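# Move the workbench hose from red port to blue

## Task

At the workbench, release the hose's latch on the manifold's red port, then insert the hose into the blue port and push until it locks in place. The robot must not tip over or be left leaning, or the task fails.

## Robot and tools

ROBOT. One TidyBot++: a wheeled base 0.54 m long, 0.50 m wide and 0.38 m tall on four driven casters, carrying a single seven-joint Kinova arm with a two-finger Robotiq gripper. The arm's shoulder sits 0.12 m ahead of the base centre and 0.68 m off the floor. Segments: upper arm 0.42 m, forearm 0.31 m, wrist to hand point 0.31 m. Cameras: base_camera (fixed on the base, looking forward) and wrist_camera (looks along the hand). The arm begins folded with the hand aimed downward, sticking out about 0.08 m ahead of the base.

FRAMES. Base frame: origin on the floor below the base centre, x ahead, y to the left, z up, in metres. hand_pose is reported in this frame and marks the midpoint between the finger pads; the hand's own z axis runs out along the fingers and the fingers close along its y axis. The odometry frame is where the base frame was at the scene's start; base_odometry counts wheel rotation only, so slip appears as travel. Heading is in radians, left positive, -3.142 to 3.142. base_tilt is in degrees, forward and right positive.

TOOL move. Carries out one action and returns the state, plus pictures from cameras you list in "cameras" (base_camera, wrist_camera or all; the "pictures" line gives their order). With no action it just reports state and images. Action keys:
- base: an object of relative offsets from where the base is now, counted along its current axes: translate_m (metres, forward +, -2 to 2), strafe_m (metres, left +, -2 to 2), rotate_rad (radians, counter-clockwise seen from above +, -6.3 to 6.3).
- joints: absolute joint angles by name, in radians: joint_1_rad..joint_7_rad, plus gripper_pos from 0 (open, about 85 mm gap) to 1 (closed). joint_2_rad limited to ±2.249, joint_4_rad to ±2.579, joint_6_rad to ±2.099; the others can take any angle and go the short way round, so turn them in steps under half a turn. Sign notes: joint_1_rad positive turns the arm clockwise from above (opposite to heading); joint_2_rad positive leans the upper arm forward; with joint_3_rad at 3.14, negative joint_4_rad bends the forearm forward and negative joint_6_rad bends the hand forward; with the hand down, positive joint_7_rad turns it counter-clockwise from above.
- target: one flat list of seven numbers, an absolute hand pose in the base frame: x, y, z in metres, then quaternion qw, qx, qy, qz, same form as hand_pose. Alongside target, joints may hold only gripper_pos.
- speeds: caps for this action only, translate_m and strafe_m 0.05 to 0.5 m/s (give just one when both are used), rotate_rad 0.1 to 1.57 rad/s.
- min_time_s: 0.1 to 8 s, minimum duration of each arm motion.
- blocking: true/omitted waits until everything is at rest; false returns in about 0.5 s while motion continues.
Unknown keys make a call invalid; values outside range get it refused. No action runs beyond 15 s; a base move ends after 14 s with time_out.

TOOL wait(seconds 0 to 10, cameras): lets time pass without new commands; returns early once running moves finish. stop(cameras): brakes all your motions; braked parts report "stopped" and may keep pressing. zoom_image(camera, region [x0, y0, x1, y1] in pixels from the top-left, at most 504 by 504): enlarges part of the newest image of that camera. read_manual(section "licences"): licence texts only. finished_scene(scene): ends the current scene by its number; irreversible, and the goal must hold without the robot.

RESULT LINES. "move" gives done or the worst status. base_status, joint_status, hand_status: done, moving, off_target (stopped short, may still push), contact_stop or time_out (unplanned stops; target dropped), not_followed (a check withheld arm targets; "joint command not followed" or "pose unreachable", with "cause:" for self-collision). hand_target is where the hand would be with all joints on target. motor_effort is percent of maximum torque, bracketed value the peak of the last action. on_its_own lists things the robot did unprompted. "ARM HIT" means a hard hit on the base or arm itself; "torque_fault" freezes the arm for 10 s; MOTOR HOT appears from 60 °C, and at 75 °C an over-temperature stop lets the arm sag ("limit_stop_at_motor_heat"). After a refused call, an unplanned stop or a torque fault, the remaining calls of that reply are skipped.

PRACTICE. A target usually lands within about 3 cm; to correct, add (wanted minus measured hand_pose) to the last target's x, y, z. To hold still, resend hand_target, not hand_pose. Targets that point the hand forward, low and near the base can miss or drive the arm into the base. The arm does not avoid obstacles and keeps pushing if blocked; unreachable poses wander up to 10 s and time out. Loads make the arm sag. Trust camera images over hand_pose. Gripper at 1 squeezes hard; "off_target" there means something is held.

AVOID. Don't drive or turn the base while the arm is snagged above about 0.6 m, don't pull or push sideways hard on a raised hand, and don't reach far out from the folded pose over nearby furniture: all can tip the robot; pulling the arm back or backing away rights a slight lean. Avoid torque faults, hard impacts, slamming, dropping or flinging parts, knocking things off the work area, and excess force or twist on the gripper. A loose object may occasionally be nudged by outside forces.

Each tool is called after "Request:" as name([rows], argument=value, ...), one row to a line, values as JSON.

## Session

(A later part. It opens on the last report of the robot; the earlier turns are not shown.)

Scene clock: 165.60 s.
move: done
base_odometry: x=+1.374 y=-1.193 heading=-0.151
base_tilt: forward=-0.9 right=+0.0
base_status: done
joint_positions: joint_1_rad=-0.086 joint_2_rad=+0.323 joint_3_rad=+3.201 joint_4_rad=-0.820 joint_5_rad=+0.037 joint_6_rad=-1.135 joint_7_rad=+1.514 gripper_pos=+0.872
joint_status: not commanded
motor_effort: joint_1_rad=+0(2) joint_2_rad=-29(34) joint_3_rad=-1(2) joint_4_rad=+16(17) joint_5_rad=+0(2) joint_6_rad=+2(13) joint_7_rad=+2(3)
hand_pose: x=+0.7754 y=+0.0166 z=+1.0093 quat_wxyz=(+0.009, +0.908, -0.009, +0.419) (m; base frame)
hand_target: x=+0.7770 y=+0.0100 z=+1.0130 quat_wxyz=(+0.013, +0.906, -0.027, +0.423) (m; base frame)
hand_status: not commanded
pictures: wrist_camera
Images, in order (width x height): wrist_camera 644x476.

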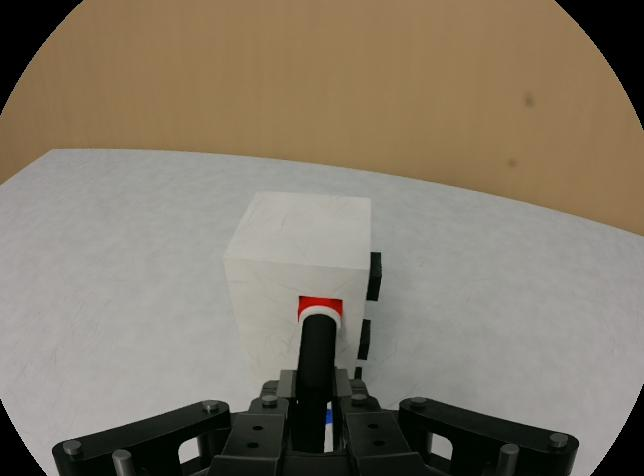

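Request:
move(base={"translate_m": -0.04}, speeds={"translate_m": 0.05}, cameras=["wrist_camera"])

Request:
zoom_image(camera="wrist_camera", region=[182, 180, 462, 460])

Scene clock: 169.00 s.
move: done
base_odometry: x=+1.335 y=-1.187 heading=-0.151
base_tilt: forward=-0.9 right=+0.0
base_status: done
joint_positions: joint_1_rad=-0.086 joint_2_rad=+0.380 joint_3_rad=+3.206 joint_4_rad=-0.785 joint_5_rad=+0.037 joint_6_rad=-1.054 joint_7_rad=+1.514 gripper_pos=+0.872
joint_status: not commanded
motor_effort: joint_1_rad=-2(3) joint_2_rad=-43(45) joint_3_rad=-2(3) joint_4_rad=+10(15) joint_5_rad=+0(1) joint_6_rad=-15(20) joint_7_rad=+3(3)
hand_pose: x=+0.8123 y=+0.0174 z=+1.0092 quat_wxyz=(+0.010, +0.895, -0.008, +0.446) (m; base frame)
hand_target: x=+0.7770 y=+0.0100 z=+1.0130 quat_wxyz=(+0.013, +0.906, -0.027, +0.423) (m; base frame)
hand_status: not commanded
pictures: wrist_camera
Images, in order (width x height): wrist_camera 644x476.

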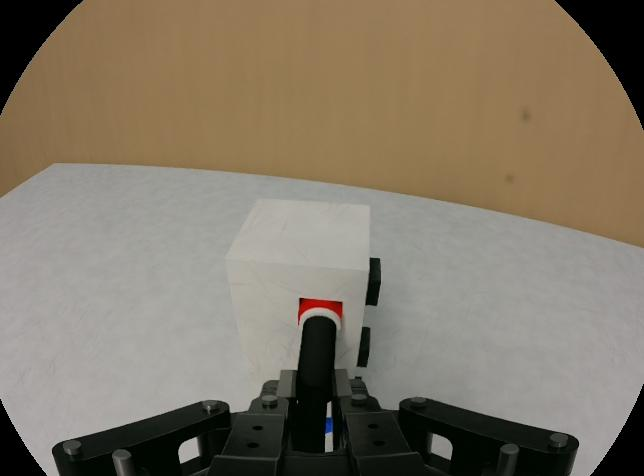

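Scaled by 1.800.

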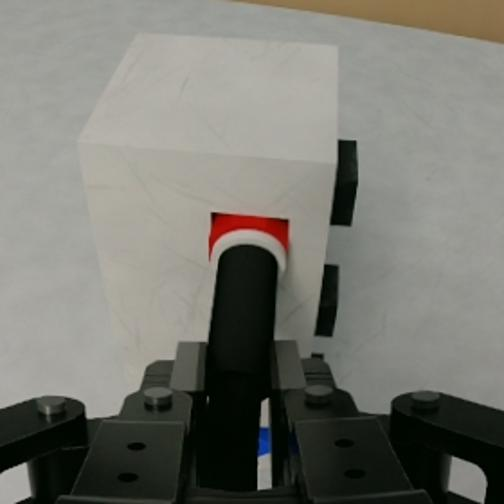

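Request:
move(base={"translate_m": 0.065}, speeds={"translate_m": 0.1})

Request:
move(joints={"gripper_pos": 0.3})

Request:
move(base={"translate_m": -0.18}, speeds={"translate_m": 0.2})

Request:
move(base={"strafe_m": -0.2, "rotate_rad": 0.25}, cameras=["wrist_camera"])

Request:
zoom_image(camera="wrist_camera", region=[202, 140, 442, 380])

Scene clock: 175.10 s.
move: done
base_odometry: x=+1.400 y=-1.197 heading=-0.151
base_tilt: forward=-0.9 right=+0.0
base_status: done
joint_positions: joint_1_rad=-0.093 joint_2_rad=+0.292 joint_3_rad=+3.206 joint_4_rad=-0.828 joint_5_rad=+0.037 joint_6_rad=-1.197 joint_7_rad=+1.514 gripper_pos=+0.872
joint_status: not commanded
motor_effort: joint_1_rad=+1(4) joint_2_rad=-18(45) joint_3_rad=+1(2) joint_4_rad=+24(25) joint_5_rad=+1(3) joint_6_rad=+25(28) joint_7_rad=+2(4)
hand_pose: x=+0.7520 y=+0.0167 z=+1.0109 quat_wxyz=(+0.009, +0.916, -0.009, +0.402) (m; base frame)
hand_target: x=+0.7770 y=+0.0100 z=+1.0130 quat_wxyz=(+0.013, +0.906, -0.027, +0.423) (m; base frame)
hand_status: not commanded
pictures: none

Scene clock: 176.03 s.
move: done
base_odometry: x=+1.400 y=-1.197 heading=-0.151
base_tilt: forward=-0.9 right=+0.0
base_status: not commanded
joint_positions: joint_1_rad=-0.093 joint_2_rad=+0.308 joint_3_rad=+3.206 joint_4_rad=-0.812 joint_5_rad=+0.037 joint_6_rad=-1.128 joint_7_rad=+1.513 gripper_pos=+0.300
joint_status: all done
motor_effort: joint_1_rad=+0(3) joint_2_rad=-25(27) joint_3_rad=+0(2) joint_4_rad=+17(24) joint_5_rad=+0(2) joint_6_rad=+7(25) joint_7_rad=+0(3)
hand_pose: x=+0.7724 y=+0.0186 z=+1.0249 quat_wxyz=(+0.008, +0.901, -0.007, +0.433) (m; base frame)
hand_target: x=+0.7770 y=+0.0100 z=+1.0130 quat_wxyz=(+0.013, +0.906, -0.027, +0.423) (m; base frame)
hand_status: not commanded
pictures: none

Scene clock: 177.63 s.
move: done
base_odometry: x=+1.221 y=-1.170 heading=-0.151
base_tilt: forward=-0.9 right=+0.0
base_status: done
joint_positions: joint_1_rad=-0.093 joint_2_rad=+0.309 joint_3_rad=+3.206 joint_4_rad=-0.812 joint_5_rad=+0.037 joint_6_rad=-1.128 joint_7_rad=+1.513 gripper_pos=+0.300
joint_status: not commanded
motor_effort: joint_1_rad=+1(1) joint_2_rad=-26(31) joint_3_rad=+0(1) joint_4_rad=+17(19) joint_5_rad=+0(1) joint_6_rad=+7(8) joint_7_rad=+0(0)
hand_pose: x=+0.7725 y=+0.0186 z=+1.0246 quat_wxyz=(+0.008, +0.901, -0.007, +0.433) (m; base frame)
hand_target: x=+0.7770 y=+0.0100 z=+1.0130 quat_wxyz=(+0.013, +0.906, -0.027, +0.423) (m; base frame)
hand_status: not commanded
pictures: none

Scene clock: 179.23 s.
move: done
base_odometry: x=+1.191 y=-1.367 heading=+0.099
base_tilt: forward=-0.9 right=+0.0
base_status: done
joint_positions: joint_1_rad=-0.089 joint_2_rad=+0.309 joint_3_rad=+3.206 joint_4_rad=-0.812 joint_5_rad=+0.037 joint_6_rad=-1.128 joint_7_rad=+1.513 gripper_pos=+0.300
joint_status: not commanded
motor_effort: joint_1_rad=+0(6) joint_2_rad=-25(27) joint_3_rad=+0(3) joint_4_rad=+17(18) joint_5_rad=+0(2) joint_6_rad=+7(8) joint_7_rad=+0(0)
hand_pose: x=+0.7726 y=+0.0159 z=+1.0246 quat_wxyz=(+0.009, +0.901, -0.009, +0.433) (m; base frame)
hand_target: x=+0.7770 y=+0.0100 z=+1.0130 quat_wxyz=(+0.013, +0.906, -0.027, +0.423) (m; base frame)
hand_status: not commanded
pictures: wrist_camera
Images, in order (width x height): wrist_camera 644x476.

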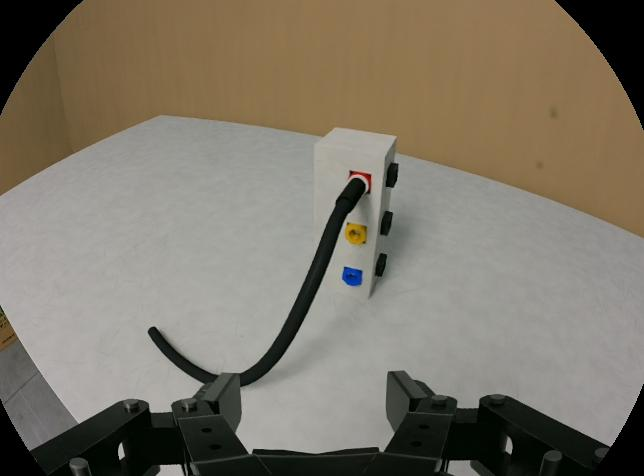

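Scaled by 2.100.

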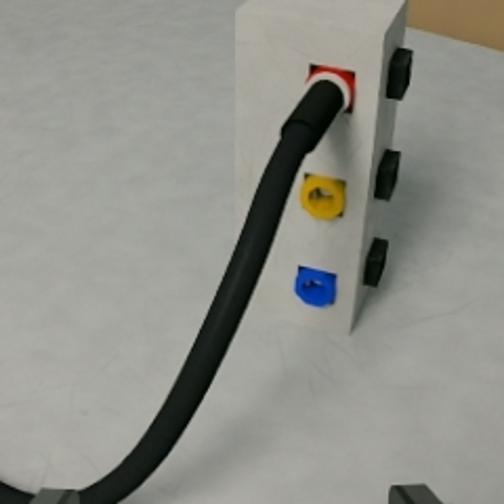

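Request:
zoom_image(camera="wrist_camera", region=[330, 210, 410, 290])

Request:
zoom_image(camera="wrist_camera", region=[330, 150, 410, 230])

Scaled by 6.300.

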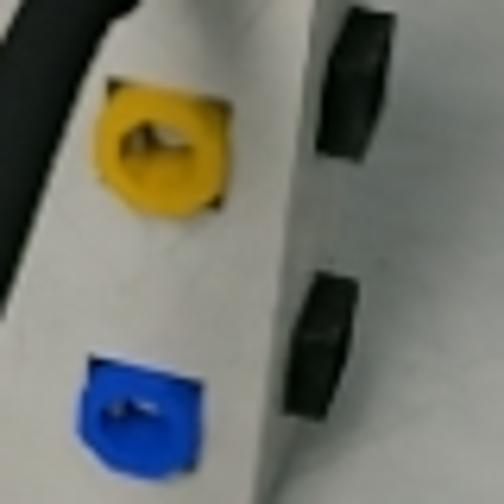

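Scaled by 6.300.

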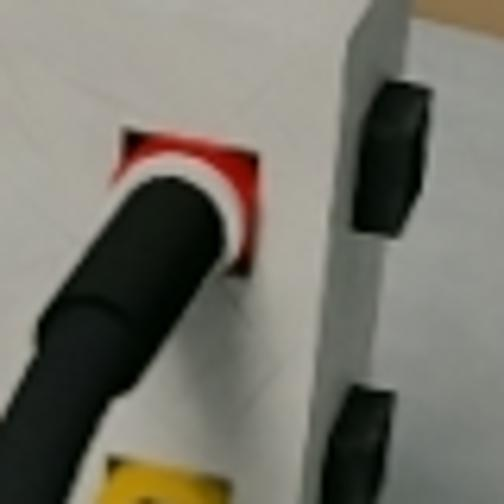

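Request:
move(base={"strafe_m": -0.13}, joints={"gripper_pos": 1.0})

Request:
move(target=[0.875, 0.0, 1.015, -0.0407, 0.909, 0.091, 0.405], min_time_s=1.5, cameras=["wrist_camera"])

Scene clock: 211.03 s.
move: done
base_odometry: x=+1.204 y=-1.497 heading=+0.099
base_tilt: forward=-0.9 right=+0.0
base_status: done
joint_positions: joint_1_rad=-0.087 joint_2_rad=+0.309 joint_3_rad=+3.206 joint_4_rad=-0.812 joint_5_rad=+0.037 joint_6_rad=-1.128 joint_7_rad=+1.513 gripper_pos=+0.999
joint_status: all done
motor_effort: joint_1_rad=+0(4) joint_2_rad=-26(27) joint_3_rad=+0(2) joint_4_rad=+17(18) joint_5_rad=+0(1) joint_6_rad=+7(8) joint_7_rad=+0(0)
hand_pose: x=+0.7726 y=+0.0143 z=+1.0246 quat_wxyz=(+0.009, +0.901, -0.010, +0.433) (m; base frame)
hand_target: x=+0.7770 y=+0.0100 z=+1.0130 quat_wxyz=(+0.013, +0.906, -0.027, +0.423) (m; base frame)
hand_status: not commanded
pictures: none

Scene clock: 213.10 s.
move: off_target
base_odometry: x=+1.204 y=-1.497 heading=+0.099
base_tilt: forward=-0.9 right=+0.0
base_status: not commanded
joint_positions: joint_1_rad=+0.110 joint_2_rad=+0.466 joint_3_rad=+3.076 joint_4_rad=-0.649 joint_5_rad=-0.075 joint_6_rad=-1.223 joint_7_rad=+1.745 gripper_pos=+0.999
joint_status: not commanded
motor_effort: joint_1_rad=+1(2) joint_2_rad=-30(34) joint_3_rad=-1(2) joint_4_rad=+17(19) joint_5_rad=-1(2) joint_6_rad=+6(8) joint_7_rad=+0(0)
hand_pose: x=+0.8131 y=-0.0208 z=+0.9822 quat_wxyz=(-0.007, +0.917, +0.053, +0.394) (m; base frame)
hand_target: x=+0.8314 y=+0.0005 z=+0.9695 quat_wxyz=(-0.032, +0.910, +0.084, +0.404) (m; base frame)
hand_status: off_target (0.073 m and 6.0 deg from the pose sent, 0.104 m and 13.4 deg at the start)
pictures: wrist_camera
Images, in order (width x height): wrist_camera 644x476.

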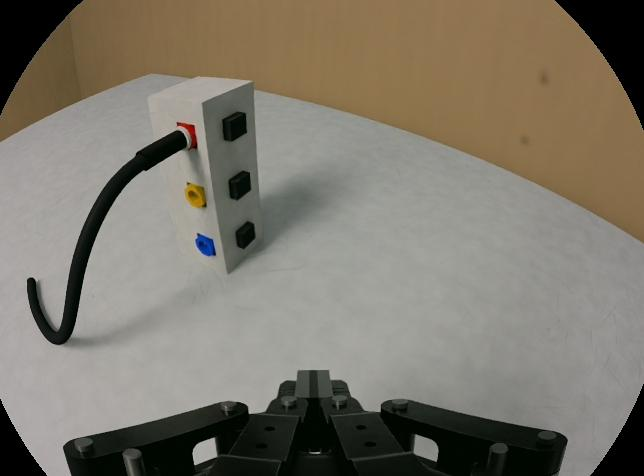

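Request:
move(target=[0.825, 0.0, 1.012, -0.032, 0.910, 0.084, 0.404])

Request:
move(base={"translate_m": 0.14, "strafe_m": 0.01}, speeds={"translate_m": 0.15}, cameras=["wrist_camera"])

Scene clock: 223.07 s.
move: done
base_odometry: x=+1.204 y=-1.497 heading=+0.099
base_tilt: forward=-0.9 right=+0.0
base_status: not commanded
joint_positions: joint_1_rad=+0.110 joint_2_rad=+0.519 joint_3_rad=+3.076 joint_4_rad=-0.405 joint_5_rad=-0.083 joint_6_rad=-1.296 joint_7_rad=+1.746 gripper_pos=+0.999
joint_status: not commanded
motor_effort: joint_1_rad=+0(1) joint_2_rad=-30(31) joint_3_rad=-1(1) joint_4_rad=+15(18) joint_5_rad=-1(1) joint_6_rad=+7(8) joint_7_rad=+0(0)
hand_pose: x=+0.8246 y=-0.0226 z=+1.0513 quat_wxyz=(-0.005, +0.892, +0.055, +0.449) (m; base frame)
hand_target: x=+0.8250 y=+0.0000 z=+1.0120 quat_wxyz=(-0.032, +0.910, +0.084, +0.404) (m; base frame)
hand_status: done (0.045 m and 7.1 deg from the pose sent, 0.038 m and 4.8 deg at the start)
pictures: none

Scene clock: 224.60 s.
move: done
base_odometry: x=+1.343 y=-1.473 heading=+0.099
base_tilt: forward=-0.9 right=+0.0
base_status: done
joint_positions: joint_1_rad=+0.109 joint_2_rad=+0.531 joint_3_rad=+3.076 joint_4_rad=-0.404 joint_5_rad=-0.084 joint_6_rad=-1.297 joint_7_rad=+1.746 gripper_pos=+0.999
joint_status: not commanded
motor_effort: joint_1_rad=+0(1) joint_2_rad=-30(33) joint_3_rad=-1(1) joint_4_rad=+16(16) joint_5_rad=-1(1) joint_6_rad=+7(8) joint_7_rad=+0(0)
hand_pose: x=+0.8288 y=-0.0226 z=+1.0432 quat_wxyz=(-0.006, +0.895, +0.055, +0.443) (m; base frame)
hand_target: x=+0.8250 y=+0.0000 z=+1.0120 quat_wxyz=(-0.032, +0.910, +0.084, +0.404) (m; base frame)
hand_status: not commanded
pictures: wrist_camera
Images, in order (width x height): wrist_camera 644x476.

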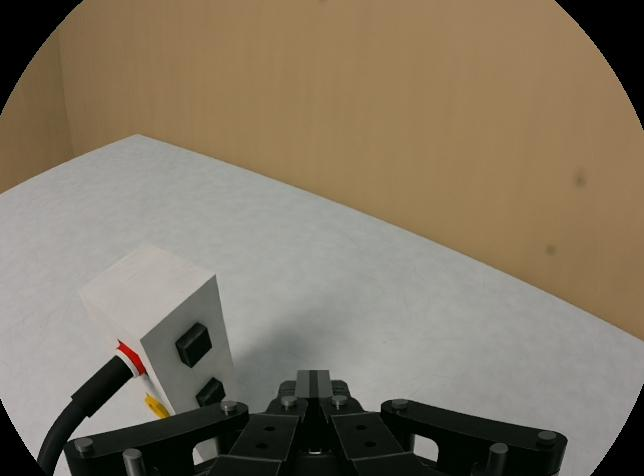

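Request:
move(target=[0.825, 0.0, 0.982, -0.032, 0.910, 0.084, 0.404])

Request:
move(base={"strafe_m": 0.035}, speeds={"strafe_m": 0.05}, cameras=["wrist_camera"])

Request:
zoom_image(camera="wrist_camera", region=[100, 210, 340, 450])

Scene clock: 233.37 s.
move: done
base_odometry: x=+1.343 y=-1.473 heading=+0.099
base_tilt: forward=-0.9 right=+0.0
base_status: not commanded
joint_positions: joint_1_rad=+0.109 joint_2_rad=+0.527 joint_3_rad=+3.076 joint_4_rad=-0.604 joint_5_rad=-0.092 joint_6_rad=-1.283 joint_7_rad=+1.749 gripper_pos=+0.999
joint_status: not commanded
motor_effort: joint_1_rad=+0(1) joint_2_rad=-31(33) joint_3_rad=-1(1) joint_4_rad=+16(17) joint_5_rad=-1(2) joint_6_rad=+5(8) joint_7_rad=+0(0)
hand_pose: x=+0.8207 y=-0.0168 z=+0.9500 quat_wxyz=(-0.020, +0.931, +0.056, +0.361) (m; base frame)
hand_target: x=+0.8250 y=+0.0000 z=+0.9820 quat_wxyz=(-0.032, +0.910, +0.084, +0.404) (m; base frame)
hand_status: done (0.036 m and 6.5 deg from the pose sent, 0.065 m and 6.6 deg at the start)
pictures: none

Scene clock: 234.53 s.
move: done
base_odometry: x=+1.339 y=-1.438 heading=+0.099
base_tilt: forward=-0.9 right=+0.0
base_status: done
joint_positions: joint_1_rad=+0.108 joint_2_rad=+0.526 joint_3_rad=+3.076 joint_4_rad=-0.604 joint_5_rad=-0.095 joint_6_rad=-1.283 joint_7_rad=+1.749 gripper_pos=+0.999
joint_status: not commanded
motor_effort: joint_1_rad=+0(3) joint_2_rad=-31(32) joint_3_rad=-1(2) joint_4_rad=+16(17) joint_5_rad=-1(2) joint_6_rad=+6(7) joint_7_rad=+0(0)
hand_pose: x=+0.8206 y=-0.0152 z=+0.9506 quat_wxyz=(-0.022, +0.931, +0.057, +0.361) (m; base frame)
hand_target: x=+0.8250 y=+0.0000 z=+0.9820 quat_wxyz=(-0.032, +0.910, +0.084, +0.404) (m; base frame)
hand_status: not commanded
pictures: wrist_camera
Images, in order (width x height): wrist_camera 644x476.

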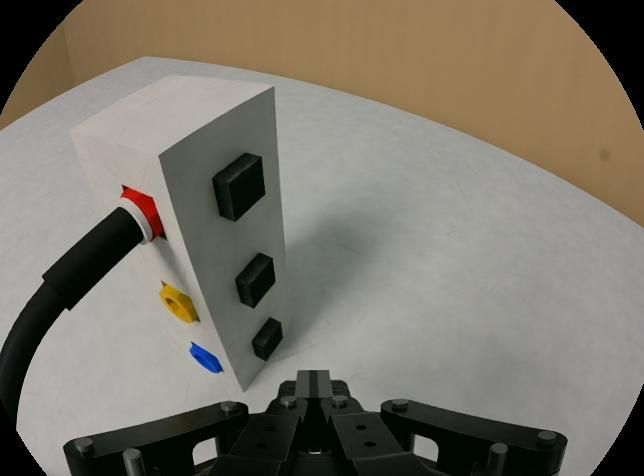

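Scaled by 2.100.

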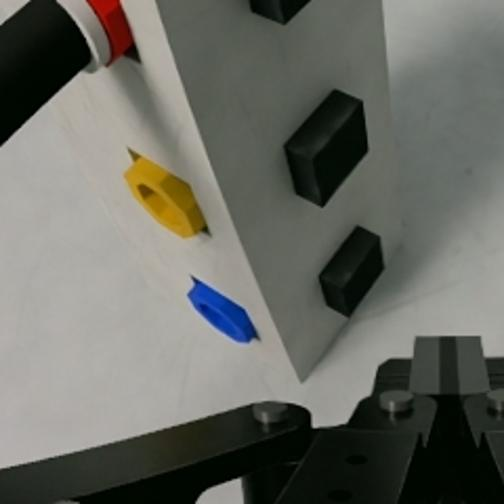

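Request:
move(joints={"joint_4_rad": -0.46}, cameras=["wrist_camera"])

Scene clock: 239.60 s.
move: done
base_odometry: x=+1.339 y=-1.438 heading=+0.099
base_tilt: forward=-0.9 right=+0.0
base_status: not commanded
joint_positions: joint_1_rad=+0.108 joint_2_rad=+0.514 joint_3_rad=+3.076 joint_4_rad=-0.481 joint_5_rad=-0.095 joint_6_rad=-1.283 joint_7_rad=+1.749 gripper_pos=+0.999
joint_status: all done
motor_effort: joint_1_rad=+0(1) joint_2_rad=-31(34) joint_3_rad=-1(1) joint_4_rad=+16(20) joint_5_rad=-1(2) joint_6_rad=+7(8) joint_7_rad=+0(0)
hand_pose: x=+0.8246 y=-0.0172 z=+1.0200 quat_wxyz=(-0.014, +0.904, +0.058, +0.423) (m; base frame)
hand_target: x=+0.8299 y=-0.0027 z=+1.0672 quat_wxyz=(-0.020, +0.874, +0.086, +0.478) (m; base frame)
hand_status: not commanded
pictures: wrist_camera
Images, in order (width x height): wrist_camera 644x476.

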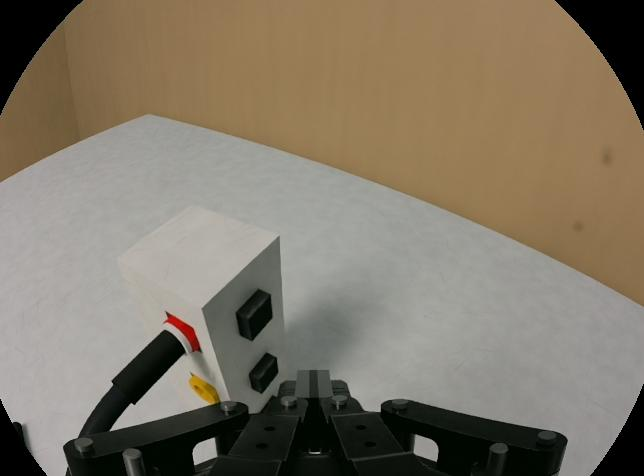

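Request:
move(base={"translate_m": 0.011, "strafe_m": 0.033}, speeds={"strafe_m": 0.05}, cameras=["wrist_camera"])

Request:
zoom_image(camera="wrist_camera", region=[140, 210, 380, 450])

Scene clock: 246.23 s.
move: done
base_odometry: x=+1.347 y=-1.404 heading=+0.099
base_tilt: forward=-0.9 right=+0.0
base_status: done
joint_positions: joint_1_rad=+0.108 joint_2_rad=+0.514 joint_3_rad=+3.076 joint_4_rad=-0.481 joint_5_rad=-0.097 joint_6_rad=-1.283 joint_7_rad=+1.749 gripper_pos=+0.999
joint_status: not commanded
motor_effort: joint_1_rad=+1(3) joint_2_rad=-31(32) joint_3_rad=-1(2) joint_4_rad=+16(17) joint_5_rad=-1(2) joint_6_rad=+7(8) joint_7_rad=+0(0)
hand_pose: x=+0.8245 y=-0.0167 z=+1.0201 quat_wxyz=(-0.014, +0.904, +0.058, +0.423) (m; base frame)
hand_target: x=+0.8299 y=-0.0027 z=+1.0672 quat_wxyz=(-0.020, +0.874, +0.086, +0.478) (m; base frame)
hand_status: not commanded
pictures: wrist_camera
Images, in order (width x height): wrist_camera 644x476.

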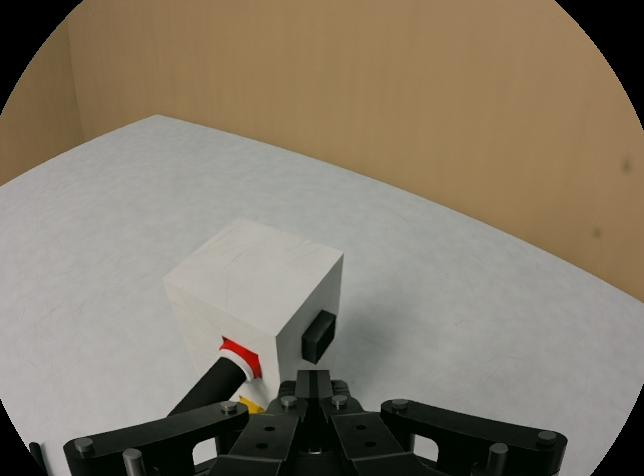

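Scaled by 2.100.

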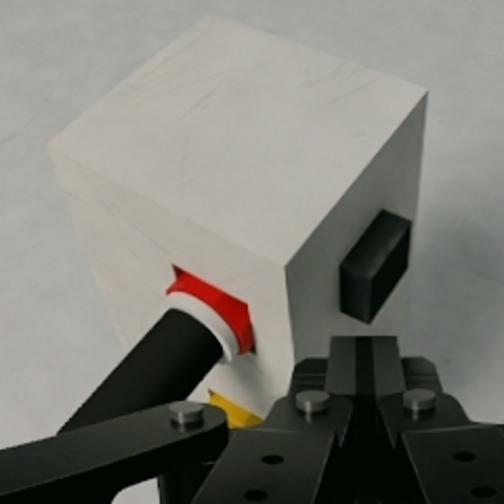

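Request:
move(base={"strafe_m": -0.03}, speeds={"strafe_m": 0.1})

Request:
move(base={"translate_m": 0.032, "strafe_m": -0.005}, speeds={"translate_m": 0.1}, cameras=["wrist_camera"])

Request:
zoom_image(camera="wrist_camera", region=[140, 210, 380, 450])

Scene clock: 256.47 s.
move: done
base_odometry: x=+1.350 y=-1.434 heading=+0.099
base_tilt: forward=-0.9 right=+0.0
base_status: done
joint_positions: joint_1_rad=+0.112 joint_2_rad=+0.514 joint_3_rad=+3.076 joint_4_rad=-0.481 joint_5_rad=-0.099 joint_6_rad=-1.283 joint_7_rad=+1.749 gripper_pos=+0.999
joint_status: not commanded
motor_effort: joint_1_rad=+0(4) joint_2_rad=-31(32) joint_3_rad=-1(2) joint_4_rad=+16(17) joint_5_rad=-1(2) joint_6_rad=+7(7) joint_7_rad=+0(0)
hand_pose: x=+0.8244 y=-0.0184 z=+1.0203 quat_wxyz=(-0.015, +0.904, +0.056, +0.423) (m; base frame)
hand_target: x=+0.8299 y=-0.0027 z=+1.0672 quat_wxyz=(-0.020, +0.874, +0.086, +0.478) (m; base frame)
hand_status: not commanded
pictures: none

Scene clock: 257.33 s.
move: done
base_odometry: x=+1.383 y=-1.436 heading=+0.099
base_tilt: forward=-0.9 right=+0.0
base_status: done
joint_positions: joint_1_rad=+0.112 joint_2_rad=+0.509 joint_3_rad=+3.076 joint_4_rad=-0.481 joint_5_rad=-0.099 joint_6_rad=-1.283 joint_7_rad=+1.749 gripper_pos=+0.999
joint_status: not commanded
motor_effort: joint_1_rad=+1(2) joint_2_rad=-30(33) joint_3_rad=-1(1) joint_4_rad=+16(17) joint_5_rad=-1(2) joint_6_rad=+7(8) joint_7_rad=+0(0)
hand_pose: x=+0.8229 y=-0.0181 z=+1.0236 quat_wxyz=(-0.014, +0.903, +0.057, +0.425) (m; base frame)
hand_target: x=+0.8299 y=-0.0027 z=+1.0672 quat_wxyz=(-0.020, +0.874, +0.086, +0.478) (m; base frame)
hand_status: not commanded
pictures: wrist_camera
Images, in order (width x height): wrist_camera 644x476.

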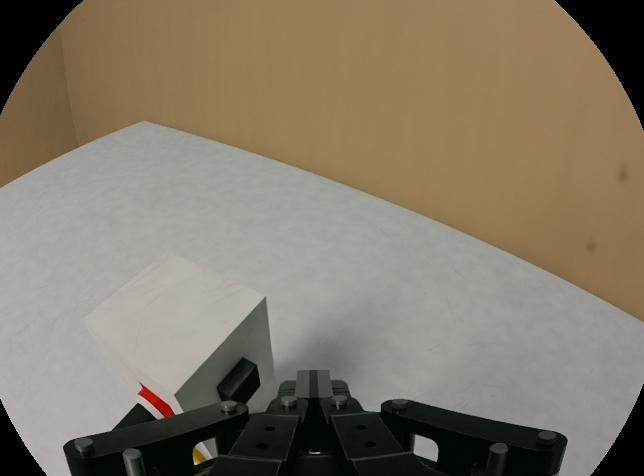

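Scaled by 2.100.

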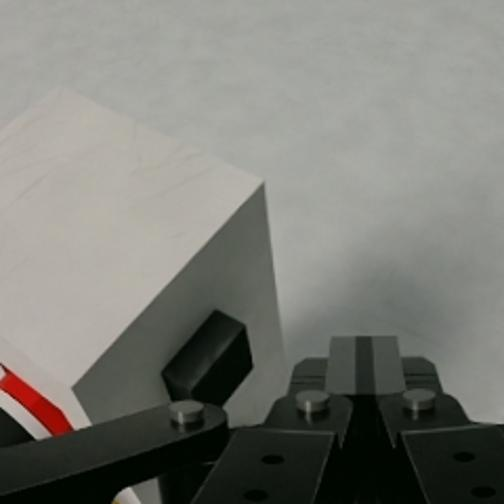

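Request:
move(base={"translate_m": 0.008, "strafe_m": 0.028}, speeds={"strafe_m": 0.05}, cameras=["wrist_camera"])

Request:
zoom_image(camera="wrist_camera", region=[140, 210, 380, 450])

Scene clock: 266.40 s.
move: done
base_odometry: x=+1.388 y=-1.407 heading=+0.099
base_tilt: forward=-0.9 right=+0.0
base_status: done
joint_positions: joint_1_rad=+0.119 joint_2_rad=+0.508 joint_3_rad=+3.078 joint_4_rad=-0.481 joint_5_rad=-0.099 joint_6_rad=-1.283 joint_7_rad=+1.749 gripper_pos=+0.999
joint_status: not commanded
motor_effort: joint_1_rad=-1(5) joint_2_rad=-30(31) joint_3_rad=-2(5) joint_4_rad=+16(16) joint_5_rad=-2(7) joint_6_rad=+7(8) joint_7_rad=+0(0)
hand_pose: x=+0.8223 y=-0.0243 z=+1.0245 quat_wxyz=(-0.012, +0.903, +0.053, +0.426) (m; base frame)
hand_target: x=+0.8299 y=-0.0027 z=+1.0672 quat_wxyz=(-0.020, +0.874, +0.086, +0.478) (m; base frame)
hand_status: not commanded
pictures: wrist_camera
Images, in order (width x height): wrist_camera 644x476.

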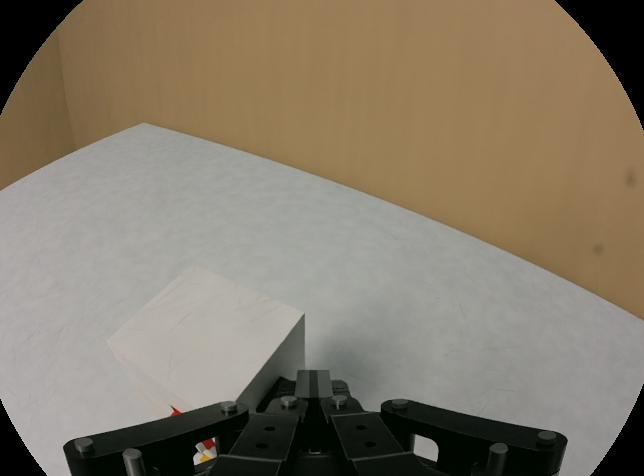

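Scaled by 2.100.

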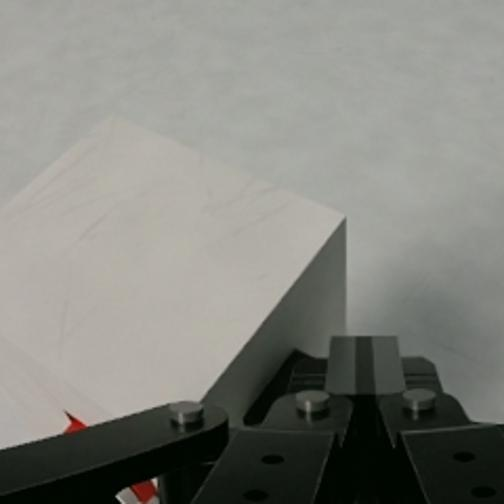

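Request:
move(base={"translate_m": 0.006, "strafe_m": 0.025}, speeds={"strafe_m": 0.05}, cameras=["wrist_camera"])

Request:
zoom_image(camera="wrist_camera", region=[140, 210, 380, 450])

Scene clock: 271.67 s.
move: done
base_odometry: x=+1.392 y=-1.382 heading=+0.099
base_tilt: forward=-0.9 right=+0.0
base_status: done
joint_positions: joint_1_rad=+0.144 joint_2_rad=+0.504 joint_3_rad=+3.089 joint_4_rad=-0.481 joint_5_rad=-0.099 joint_6_rad=-1.283 joint_7_rad=+1.749 gripper_pos=+0.999
joint_status: not commanded
motor_effort: joint_1_rad=-6(8) joint_2_rad=-28(31) joint_3_rad=-5(6) joint_4_rad=+15(16) joint_5_rad=-7(8) joint_6_rad=+8(10) joint_7_rad=+0(0)
hand_pose: x=+0.8200 y=-0.0469 z=+1.0273 quat_wxyz=(-0.001, +0.903, +0.038, +0.428) (m; base frame)
hand_target: x=+0.8299 y=-0.0027 z=+1.0672 quat_wxyz=(-0.020, +0.874, +0.086, +0.478) (m; base frame)
hand_status: not commanded
pictures: wrist_camera
Images, in order (width x height): wrist_camera 644x476.

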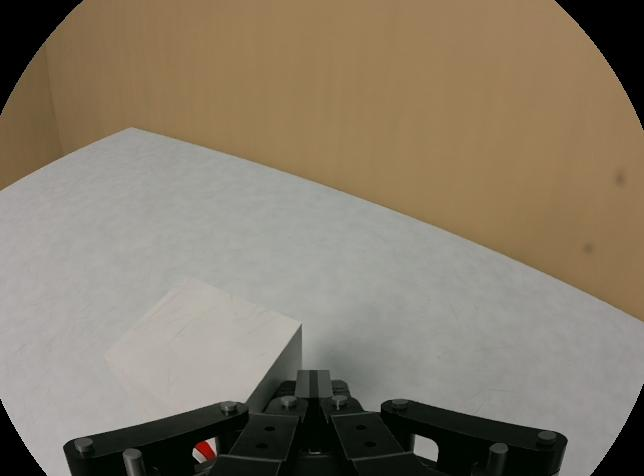

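Scaled by 2.100.

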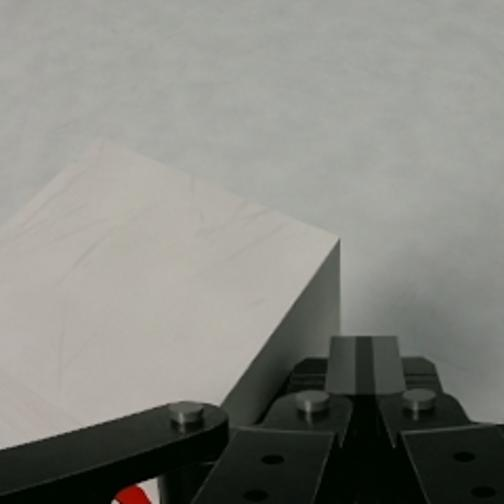

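Request:
move(base={"translate_m": 0.012, "strafe_m": 0.05}, speeds={"strafe_m": 0.05}, cameras=["wrist_camera"])

Request:
zoom_image(camera="wrist_camera", region=[100, 250, 340, 476])

Scene clock: 275.33 s.
move: done
base_odometry: x=+1.399 y=-1.331 heading=+0.099
base_tilt: forward=-0.9 right=+0.0
base_status: done
joint_positions: joint_1_rad=+0.192 joint_2_rad=+0.499 joint_3_rad=+3.117 joint_4_rad=-0.480 joint_5_rad=-0.099 joint_6_rad=-1.281 joint_7_rad=+1.751 gripper_pos=+0.999
joint_status: not commanded
motor_effort: joint_1_rad=-14(17) joint_2_rad=-27(29) joint_3_rad=-10(11) joint_4_rad=+18(19) joint_5_rad=-12(15) joint_6_rad=+14(17) joint_7_rad=+0(1)
hand_pose: x=+0.8149 y=-0.0925 z=+1.0305 quat_wxyz=(+0.021, +0.903, +0.009, +0.429) (m; base frame)
hand_target: x=+0.8299 y=-0.0027 z=+1.0672 quat_wxyz=(-0.020, +0.874, +0.086, +0.478) (m; base frame)
hand_status: not commanded
pictures: wrist_camera
Images, in order (width x height): wrist_camera 644x476.

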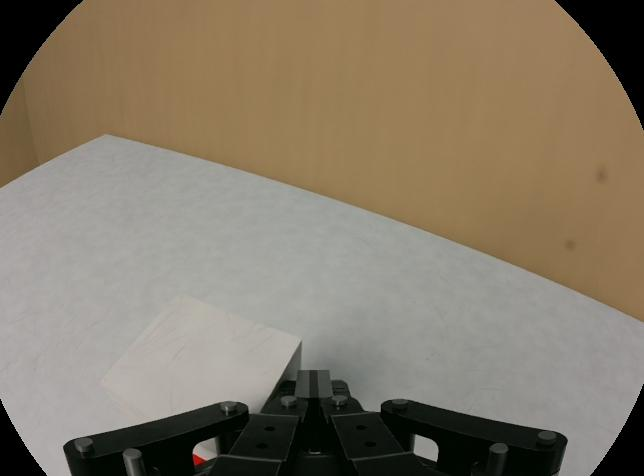

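Scaled by 2.100.

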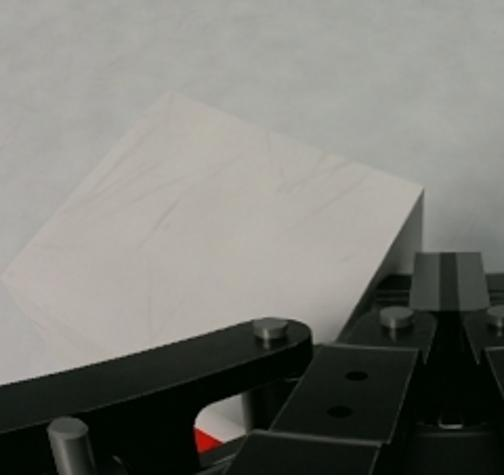

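Request:
move(base={"translate_m": 0.012, "strafe_m": 0.05}, speeds={"strafe_m": 0.05}, cameras=["wrist_camera"])

Request:
move(base={"translate_m": -0.05, "strafe_m": -0.2}, speeds={"strafe_m": 0.1}, cameras=["wrist_camera"])

Request:
zoom_image(camera="wrist_camera", region=[50, 250, 290, 476])

Scene clock: 280.60 s.
move: done
base_odometry: x=+1.406 y=-1.280 heading=+0.098
base_tilt: forward=-0.9 right=+0.0
base_status: done
joint_positions: joint_1_rad=+0.238 joint_2_rad=+0.495 joint_3_rad=+3.146 joint_4_rad=-0.480 joint_5_rad=-0.084 joint_6_rad=-1.281 joint_7_rad=+1.751 gripper_pos=+0.999
joint_status: not commanded
motor_effort: joint_1_rad=-21(25) joint_2_rad=-27(28) joint_3_rad=-14(16) joint_4_rad=+18(19) joint_5_rad=-18(21) joint_6_rad=+13(18) joint_7_rad=+0(0)
hand_pose: x=+0.8059 y=-0.1413 z=+1.0321 quat_wxyz=(+0.050, +0.903, -0.021, +0.427) (m; base frame)
hand_target: x=+0.8299 y=-0.0027 z=+1.0672 quat_wxyz=(-0.020, +0.874, +0.086, +0.478) (m; base frame)
hand_status: not commanded
pictures: wrist_camera
Images, in order (width x height): wrist_camera 644x476.

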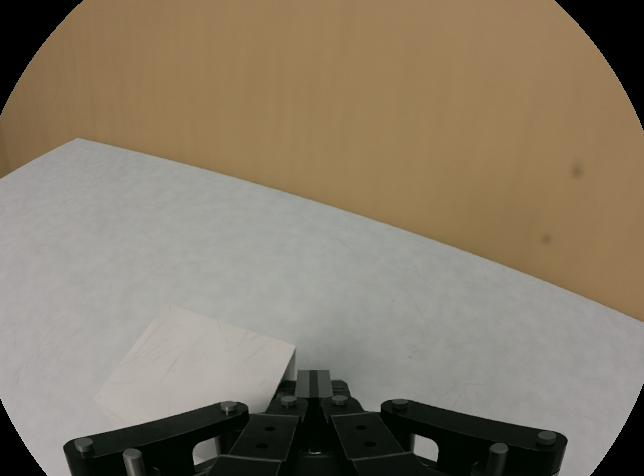

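Scene clock: 283.33 s.
move: done
base_odometry: x=+1.376 y=-1.484 heading=+0.098
base_tilt: forward=-0.9 right=+0.0
base_status: done
joint_positions: joint_1_rad=+0.114 joint_2_rad=+0.496 joint_3_rad=+3.101 joint_4_rad=-0.480 joint_5_rad=-0.103 joint_6_rad=-1.275 joint_7_rad=+1.751 gripper_pos=+0.999
joint_status: not commanded
motor_effort: joint_1_rad=+0(21) joint_2_rad=-30(34) joint_3_rad=-1(14) joint_4_rad=+16(19) joint_5_rad=-1(17) joint_6_rad=+7(13) joint_7_rad=+0(0)
hand_pose: x=+0.8200 y=-0.0293 z=+1.0345 quat_wxyz=(-0.004, +0.899, +0.050, +0.434) (m; base frame)
hand_target: x=+0.8299 y=-0.0027 z=+1.0672 quat_wxyz=(-0.020, +0.874, +0.086, +0.478) (m; base frame)
hand_status: not commanded
pictures: wrist_camera
Images, in order (width x height): wrist_camera 644x476.

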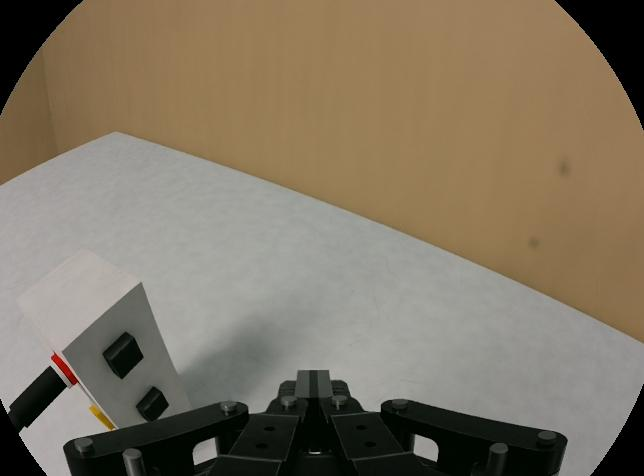

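Scaled by 2.100.

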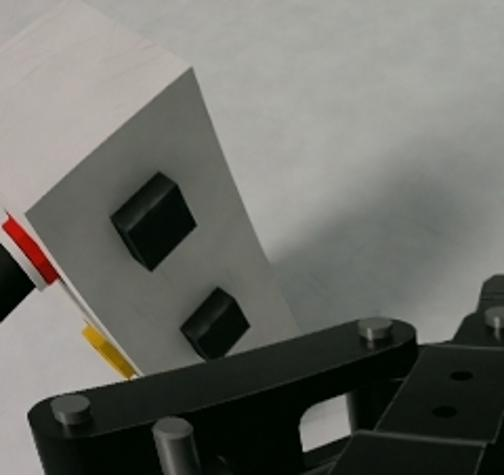

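Request:
move(base={"translate_m": -0.25})

Request:
move(base={"strafe_m": 0.31, "translate_m": 0.03, "rotate_rad": -0.249}, joints={"joint_1_rad": -0.086, "joint_2_rad": 0.284, "joint_3_rad": 3.195, "joint_4_rad": -0.82, "joint_5_rad": 0.037, "joint_6_rad": -1.2, "joint_7_rad": 1.514, "gripper_pos": 0}, cameras=["wrist_camera"])

Scene clock: 290.87 s.
move: done
base_odometry: x=+1.127 y=-1.509 heading=+0.098
base_tilt: forward=-0.9 right=+0.0
base_status: done
joint_positions: joint_1_rad=+0.114 joint_2_rad=+0.493 joint_3_rad=+3.101 joint_4_rad=-0.479 joint_5_rad=-0.103 joint_6_rad=-1.275 joint_7_rad=+1.751 gripper_pos=+0.999
joint_status: not commanded
motor_effort: joint_1_rad=+0(1) joint_2_rad=-30(36) joint_3_rad=-1(1) joint_4_rad=+16(18) joint_5_rad=-1(1) joint_6_rad=+8(8) joint_7_rad=+0(0)
hand_pose: x=+0.8190 y=-0.0291 z=+1.0369 quat_wxyz=(-0.004, +0.899, +0.050, +0.436) (m; base frame)
hand_target: x=+0.8299 y=-0.0027 z=+1.0672 quat_wxyz=(-0.020, +0.874, +0.086, +0.478) (m; base frame)
hand_status: not commanded
pictures: none

Scene clock: 292.73 s.
move: done
base_odometry: x=+1.126 y=-1.197 heading=-0.151
base_tilt: forward=-0.9 right=+0.0
base_status: done
joint_positions: joint_1_rad=-0.094 joint_2_rad=+0.309 joint_3_rad=+3.175 joint_4_rad=-0.793 joint_5_rad=-0.023 joint_6_rad=-1.275 joint_7_rad=+1.581 gripper_pos=+0.000
joint_status: all done
motor_effort: joint_1_rad=+1(6) joint_2_rad=-25(31) joint_3_rad=+0(4) joint_4_rad=+16(17) joint_5_rad=+0(3) joint_6_rad=+6(7) joint_7_rad=+0(1)
hand_pose: x=+0.7413 y=+0.0504 z=+0.9997 quat_wxyz=(-0.017, +0.927, +0.036, +0.373) (m; base frame)
hand_target: x=+0.7491 y=+0.0176 z=+1.0192 quat_wxyz=(+0.007, +0.913, -0.008, +0.407) (m; base frame)
hand_status: not commanded
pictures: wrist_camera
Images, in order (width x height): wrist_camera 644x476.

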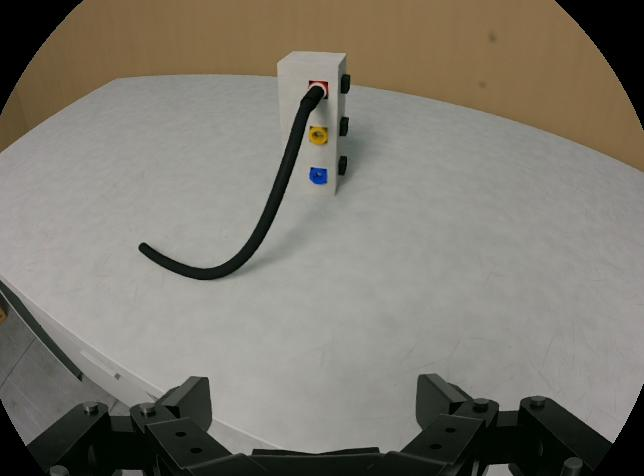

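Request:
move(joints={"joint_1_rad": -0.07, "joint_2_rad": 0.259, "joint_4_rad": -0.847, "joint_5_rad": 0.11, "joint_6_rad": -1.11, "joint_7_rad": 1.44})

Request:
move(base={"translate_m": 0.19}, speeds={"translate_m": 0.15}, cameras=["wrist_camera"])

Scene clock: 297.93 s.
move: done
base_odometry: x=+1.126 y=-1.197 heading=-0.151
base_tilt: forward=-0.9 right=+0.0
base_status: not commanded
joint_positions: joint_1_rad=-0.079 joint_2_rad=+0.290 joint_3_rad=+3.179 joint_4_rad=-0.826 joint_5_rad=+0.053 joint_6_rad=-1.181 joint_7_rad=+1.499 gripper_pos=+0.000
joint_status: all done
motor_effort: joint_1_rad=+0(3) joint_2_rad=-25(27) joint_3_rad=+0(1) joint_4_rad=+17(18) joint_5_rad=+0(1) joint_6_rad=+7(7) joint_7_rad=+0(1)
hand_pose: x=+0.7544 y=+0.0172 z=+1.0172 quat_wxyz=(+0.008, +0.911, -0.012, +0.411) (m; base frame)
hand_target: x=+0.7566 y=-0.0126 z=+1.0441 quat_wxyz=(+0.028, +0.892, -0.047, +0.449) (m; base frame)
hand_status: not commanded
pictures: none

Scene clock: 299.80 s.
move: done
base_odometry: x=+1.314 y=-1.226 heading=-0.151
base_tilt: forward=-0.9 right=+0.0
base_status: done
joint_positions: joint_1_rad=-0.079 joint_2_rad=+0.278 joint_3_rad=+3.179 joint_4_rad=-0.826 joint_5_rad=+0.053 joint_6_rad=-1.181 joint_7_rad=+1.499 gripper_pos=+0.000
joint_status: not commanded
motor_effort: joint_1_rad=+1(1) joint_2_rad=-24(27) joint_3_rad=+0(1) joint_4_rad=+17(18) joint_5_rad=+0(0) joint_6_rad=+7(8) joint_7_rad=+0(0)
hand_pose: x=+0.7504 y=+0.0166 z=+1.0246 quat_wxyz=(+0.007, +0.909, -0.012, +0.416) (m; base frame)
hand_target: x=+0.7566 y=-0.0126 z=+1.0441 quat_wxyz=(+0.028, +0.892, -0.047, +0.449) (m; base frame)
hand_status: not commanded
pictures: wrist_camera
Images, in order (width x height): wrist_camera 644x476.

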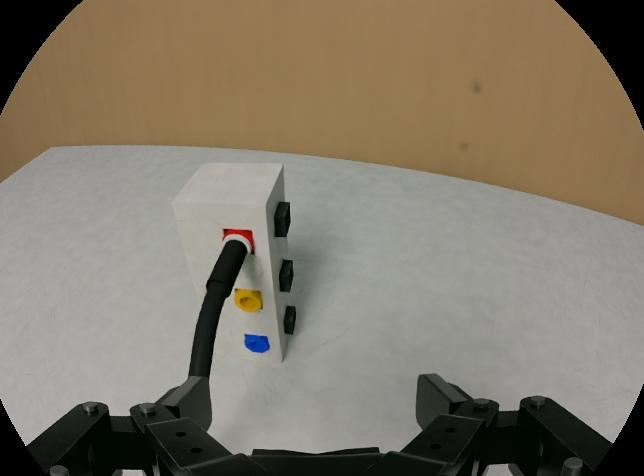

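Request:
move(base={"strafe_m": 0.052, "translate_m": 0.05}, speeds={"translate_m": 0.15}, cameras=["wrist_camera"])

Scene clock: 305.00 s.
move: done
base_odometry: x=+1.372 y=-1.182 heading=-0.151
base_tilt: forward=-0.9 right=+0.0
base_status: done
joint_positions: joint_1_rad=-0.074 joint_2_rad=+0.274 joint_3_rad=+3.179 joint_4_rad=-0.826 joint_5_rad=+0.054 joint_6_rad=-1.181 joint_7_rad=+1.499 gripper_pos=+0.000
joint_status: not commanded
motor_effort: joint_1_rad=+0(3) joint_2_rad=-24(27) joint_3_rad=+0(1) joint_4_rad=+17(17) joint_5_rad=+0(1) joint_6_rad=+6(8) joint_7_rad=+0(0)
hand_pose: x=+0.7492 y=+0.0132 z=+1.0269 quat_wxyz=(+0.009, +0.908, -0.015, +0.418) (m; base frame)
hand_target: x=+0.7566 y=-0.0126 z=+1.0441 quat_wxyz=(+0.028, +0.892, -0.047, +0.449) (m; base frame)
hand_status: not commanded
pictures: wrist_camera
Images, in order (width x height): wrist_camera 644x476.

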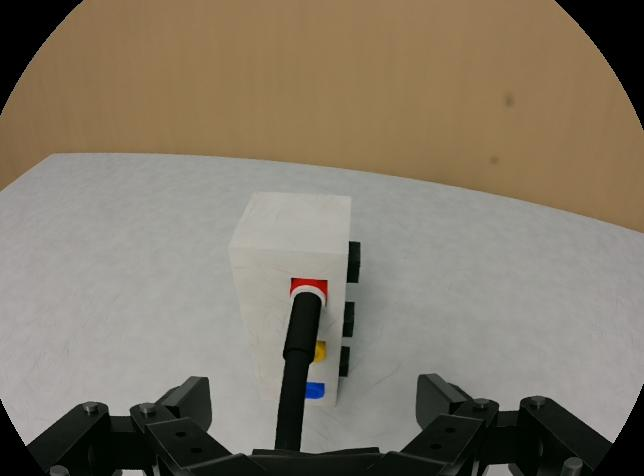

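Request:
move(base={"strafe_m": 0.008, "translate_m": 0.042}, joints={"joint_4_rad": -0.875, "joint_2_rad": 0.265}, speeds={"translate_m": 0.05}, cameras=["wrist_camera"])

Scene clock: 308.73 s.
move: done
base_odometry: x=+1.415 y=-1.180 heading=-0.151
base_tilt: forward=-0.9 right=+0.0
base_status: done
joint_positions: joint_1_rad=-0.074 joint_2_rad=+0.273 joint_3_rad=+3.179 joint_4_rad=-0.854 joint_5_rad=+0.054 joint_6_rad=-1.181 joint_7_rad=+1.499 gripper_pos=+0.000
joint_status: all done
motor_effort: joint_1_rad=+0(1) joint_2_rad=-24(28) joint_3_rad=+0(1) joint_4_rad=+17(18) joint_5_rad=+0(1) joint_6_rad=+5(8) joint_7_rad=+0(0)
hand_pose: x=+0.7470 y=+0.0128 z=+1.0135 quat_wxyz=(+0.009, +0.914, -0.014, +0.406) (m; base frame)
hand_target: x=+0.7572 y=-0.0127 z=+1.0255 quat_wxyz=(+0.029, +0.899, -0.047, +0.434) (m; base frame)
hand_status: not commanded
pictures: wrist_camera
Images, in order (width x height): wrist_camera 644x476.

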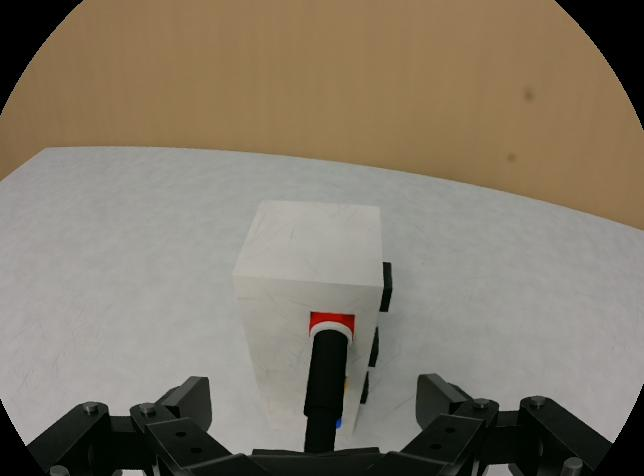

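Request:
move(base={"strafe_m": -0.006, "translate_m": 0.013}, speeds={"translate_m": 0.05})

Request:
move(joints={"gripper_pos": 1.0}, cameras=["wrist_camera"])

Request:
move(base={"translate_m": -0.06}, speeds={"translate_m": 0.05}, cameras=["wrist_camera"])

Scene clock: 312.53 s.
move: done
base_odometry: x=+1.427 y=-1.188 heading=-0.151
base_tilt: forward=-0.9 right=+0.0
base_status: done
joint_positions: joint_1_rad=-0.074 joint_2_rad=+0.273 joint_3_rad=+3.179 joint_4_rad=-0.854 joint_5_rad=+0.055 joint_6_rad=-1.181 joint_7_rad=+1.499 gripper_pos=+0.000
joint_status: not commanded
motor_effort: joint_1_rad=+0(2) joint_2_rad=-24(28) joint_3_rad=+0(1) joint_4_rad=+17(18) joint_5_rad=+0(1) joint_6_rad=+6(8) joint_7_rad=+0(0)
hand_pose: x=+0.7469 y=+0.0126 z=+1.0137 quat_wxyz=(+0.010, +0.914, -0.014, +0.406) (m; base frame)
hand_target: x=+0.7572 y=-0.0127 z=+1.0255 quat_wxyz=(+0.029, +0.899, -0.047, +0.434) (m; base frame)
hand_status: not commanded
pictures: none

Scene clock: 313.63 s.
move: off_target
base_odometry: x=+1.427 y=-1.188 heading=-0.151
base_tilt: forward=-0.9 right=+0.0
base_status: not commanded
joint_positions: joint_1_rad=-0.073 joint_2_rad=+0.272 joint_3_rad=+3.182 joint_4_rad=-0.854 joint_5_rad=+0.059 joint_6_rad=-1.181 joint_7_rad=+1.488 gripper_pos=+0.863
joint_status: gripper_pos off_target (ended at +0.863, target +1.000)
motor_effort: joint_1_rad=+2(4) joint_2_rad=-24(25) joint_3_rad=+0(4) joint_4_rad=+17(17) joint_5_rad=+1(5) joint_6_rad=+7(10) joint_7_rad=+1(2)
hand_pose: x=+0.7468 y=+0.0097 z=+1.0141 quat_wxyz=(+0.011, +0.913, -0.021, +0.407) (m; base frame)
hand_target: x=+0.7572 y=-0.0127 z=+1.0255 quat_wxyz=(+0.029, +0.899, -0.047, +0.434) (m; base frame)
hand_status: not commanded
pictures: wrist_camera
Images, in order (width x height): wrist_camera 644x476.

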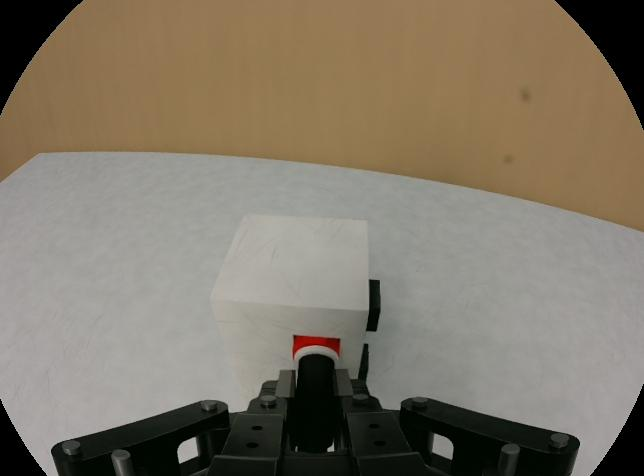

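Scene clock: 315.30 s.
move: done
base_odometry: x=+1.368 y=-1.179 heading=-0.151
base_tilt: forward=-0.9 right=+0.0
base_status: done
joint_positions: joint_1_rad=-0.070 joint_2_rad=+0.333 joint_3_rad=+3.187 joint_4_rad=-0.850 joint_5_rad=+0.060 joint_6_rad=-1.026 joint_7_rad=+1.487 gripper_pos=+0.863
joint_status: not commanded
motor_effort: joint_1_rad=+1(2) joint_2_rad=-44(47) joint_3_rad=-1(3) joint_4_rad=+11(18) joint_5_rad=+1(1) joint_6_rad=-17(21) joint_7_rad=+3(3)
hand_pose: x=+0.7978 y=+0.0091 z=+1.0141 quat_wxyz=(+0.011, +0.892, -0.019, +0.451) (m; base frame)
hand_target: x=+0.7572 y=-0.0127 z=+1.0255 quat_wxyz=(+0.029, +0.899, -0.047, +0.434) (m; base frame)
hand_status: not commanded
pictures: wrist_camera
Images, in order (width x height): wrist_camera 644x476.

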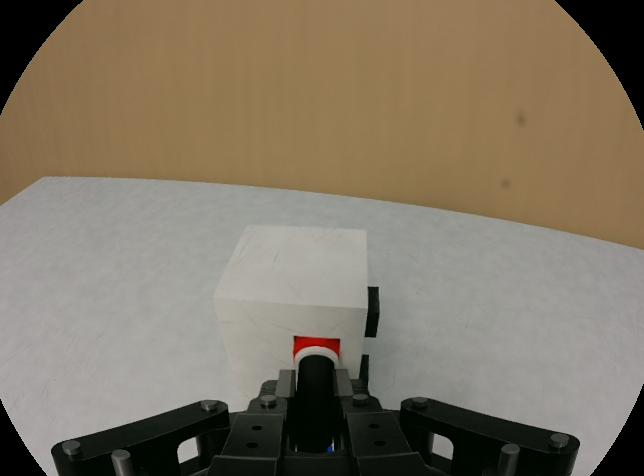

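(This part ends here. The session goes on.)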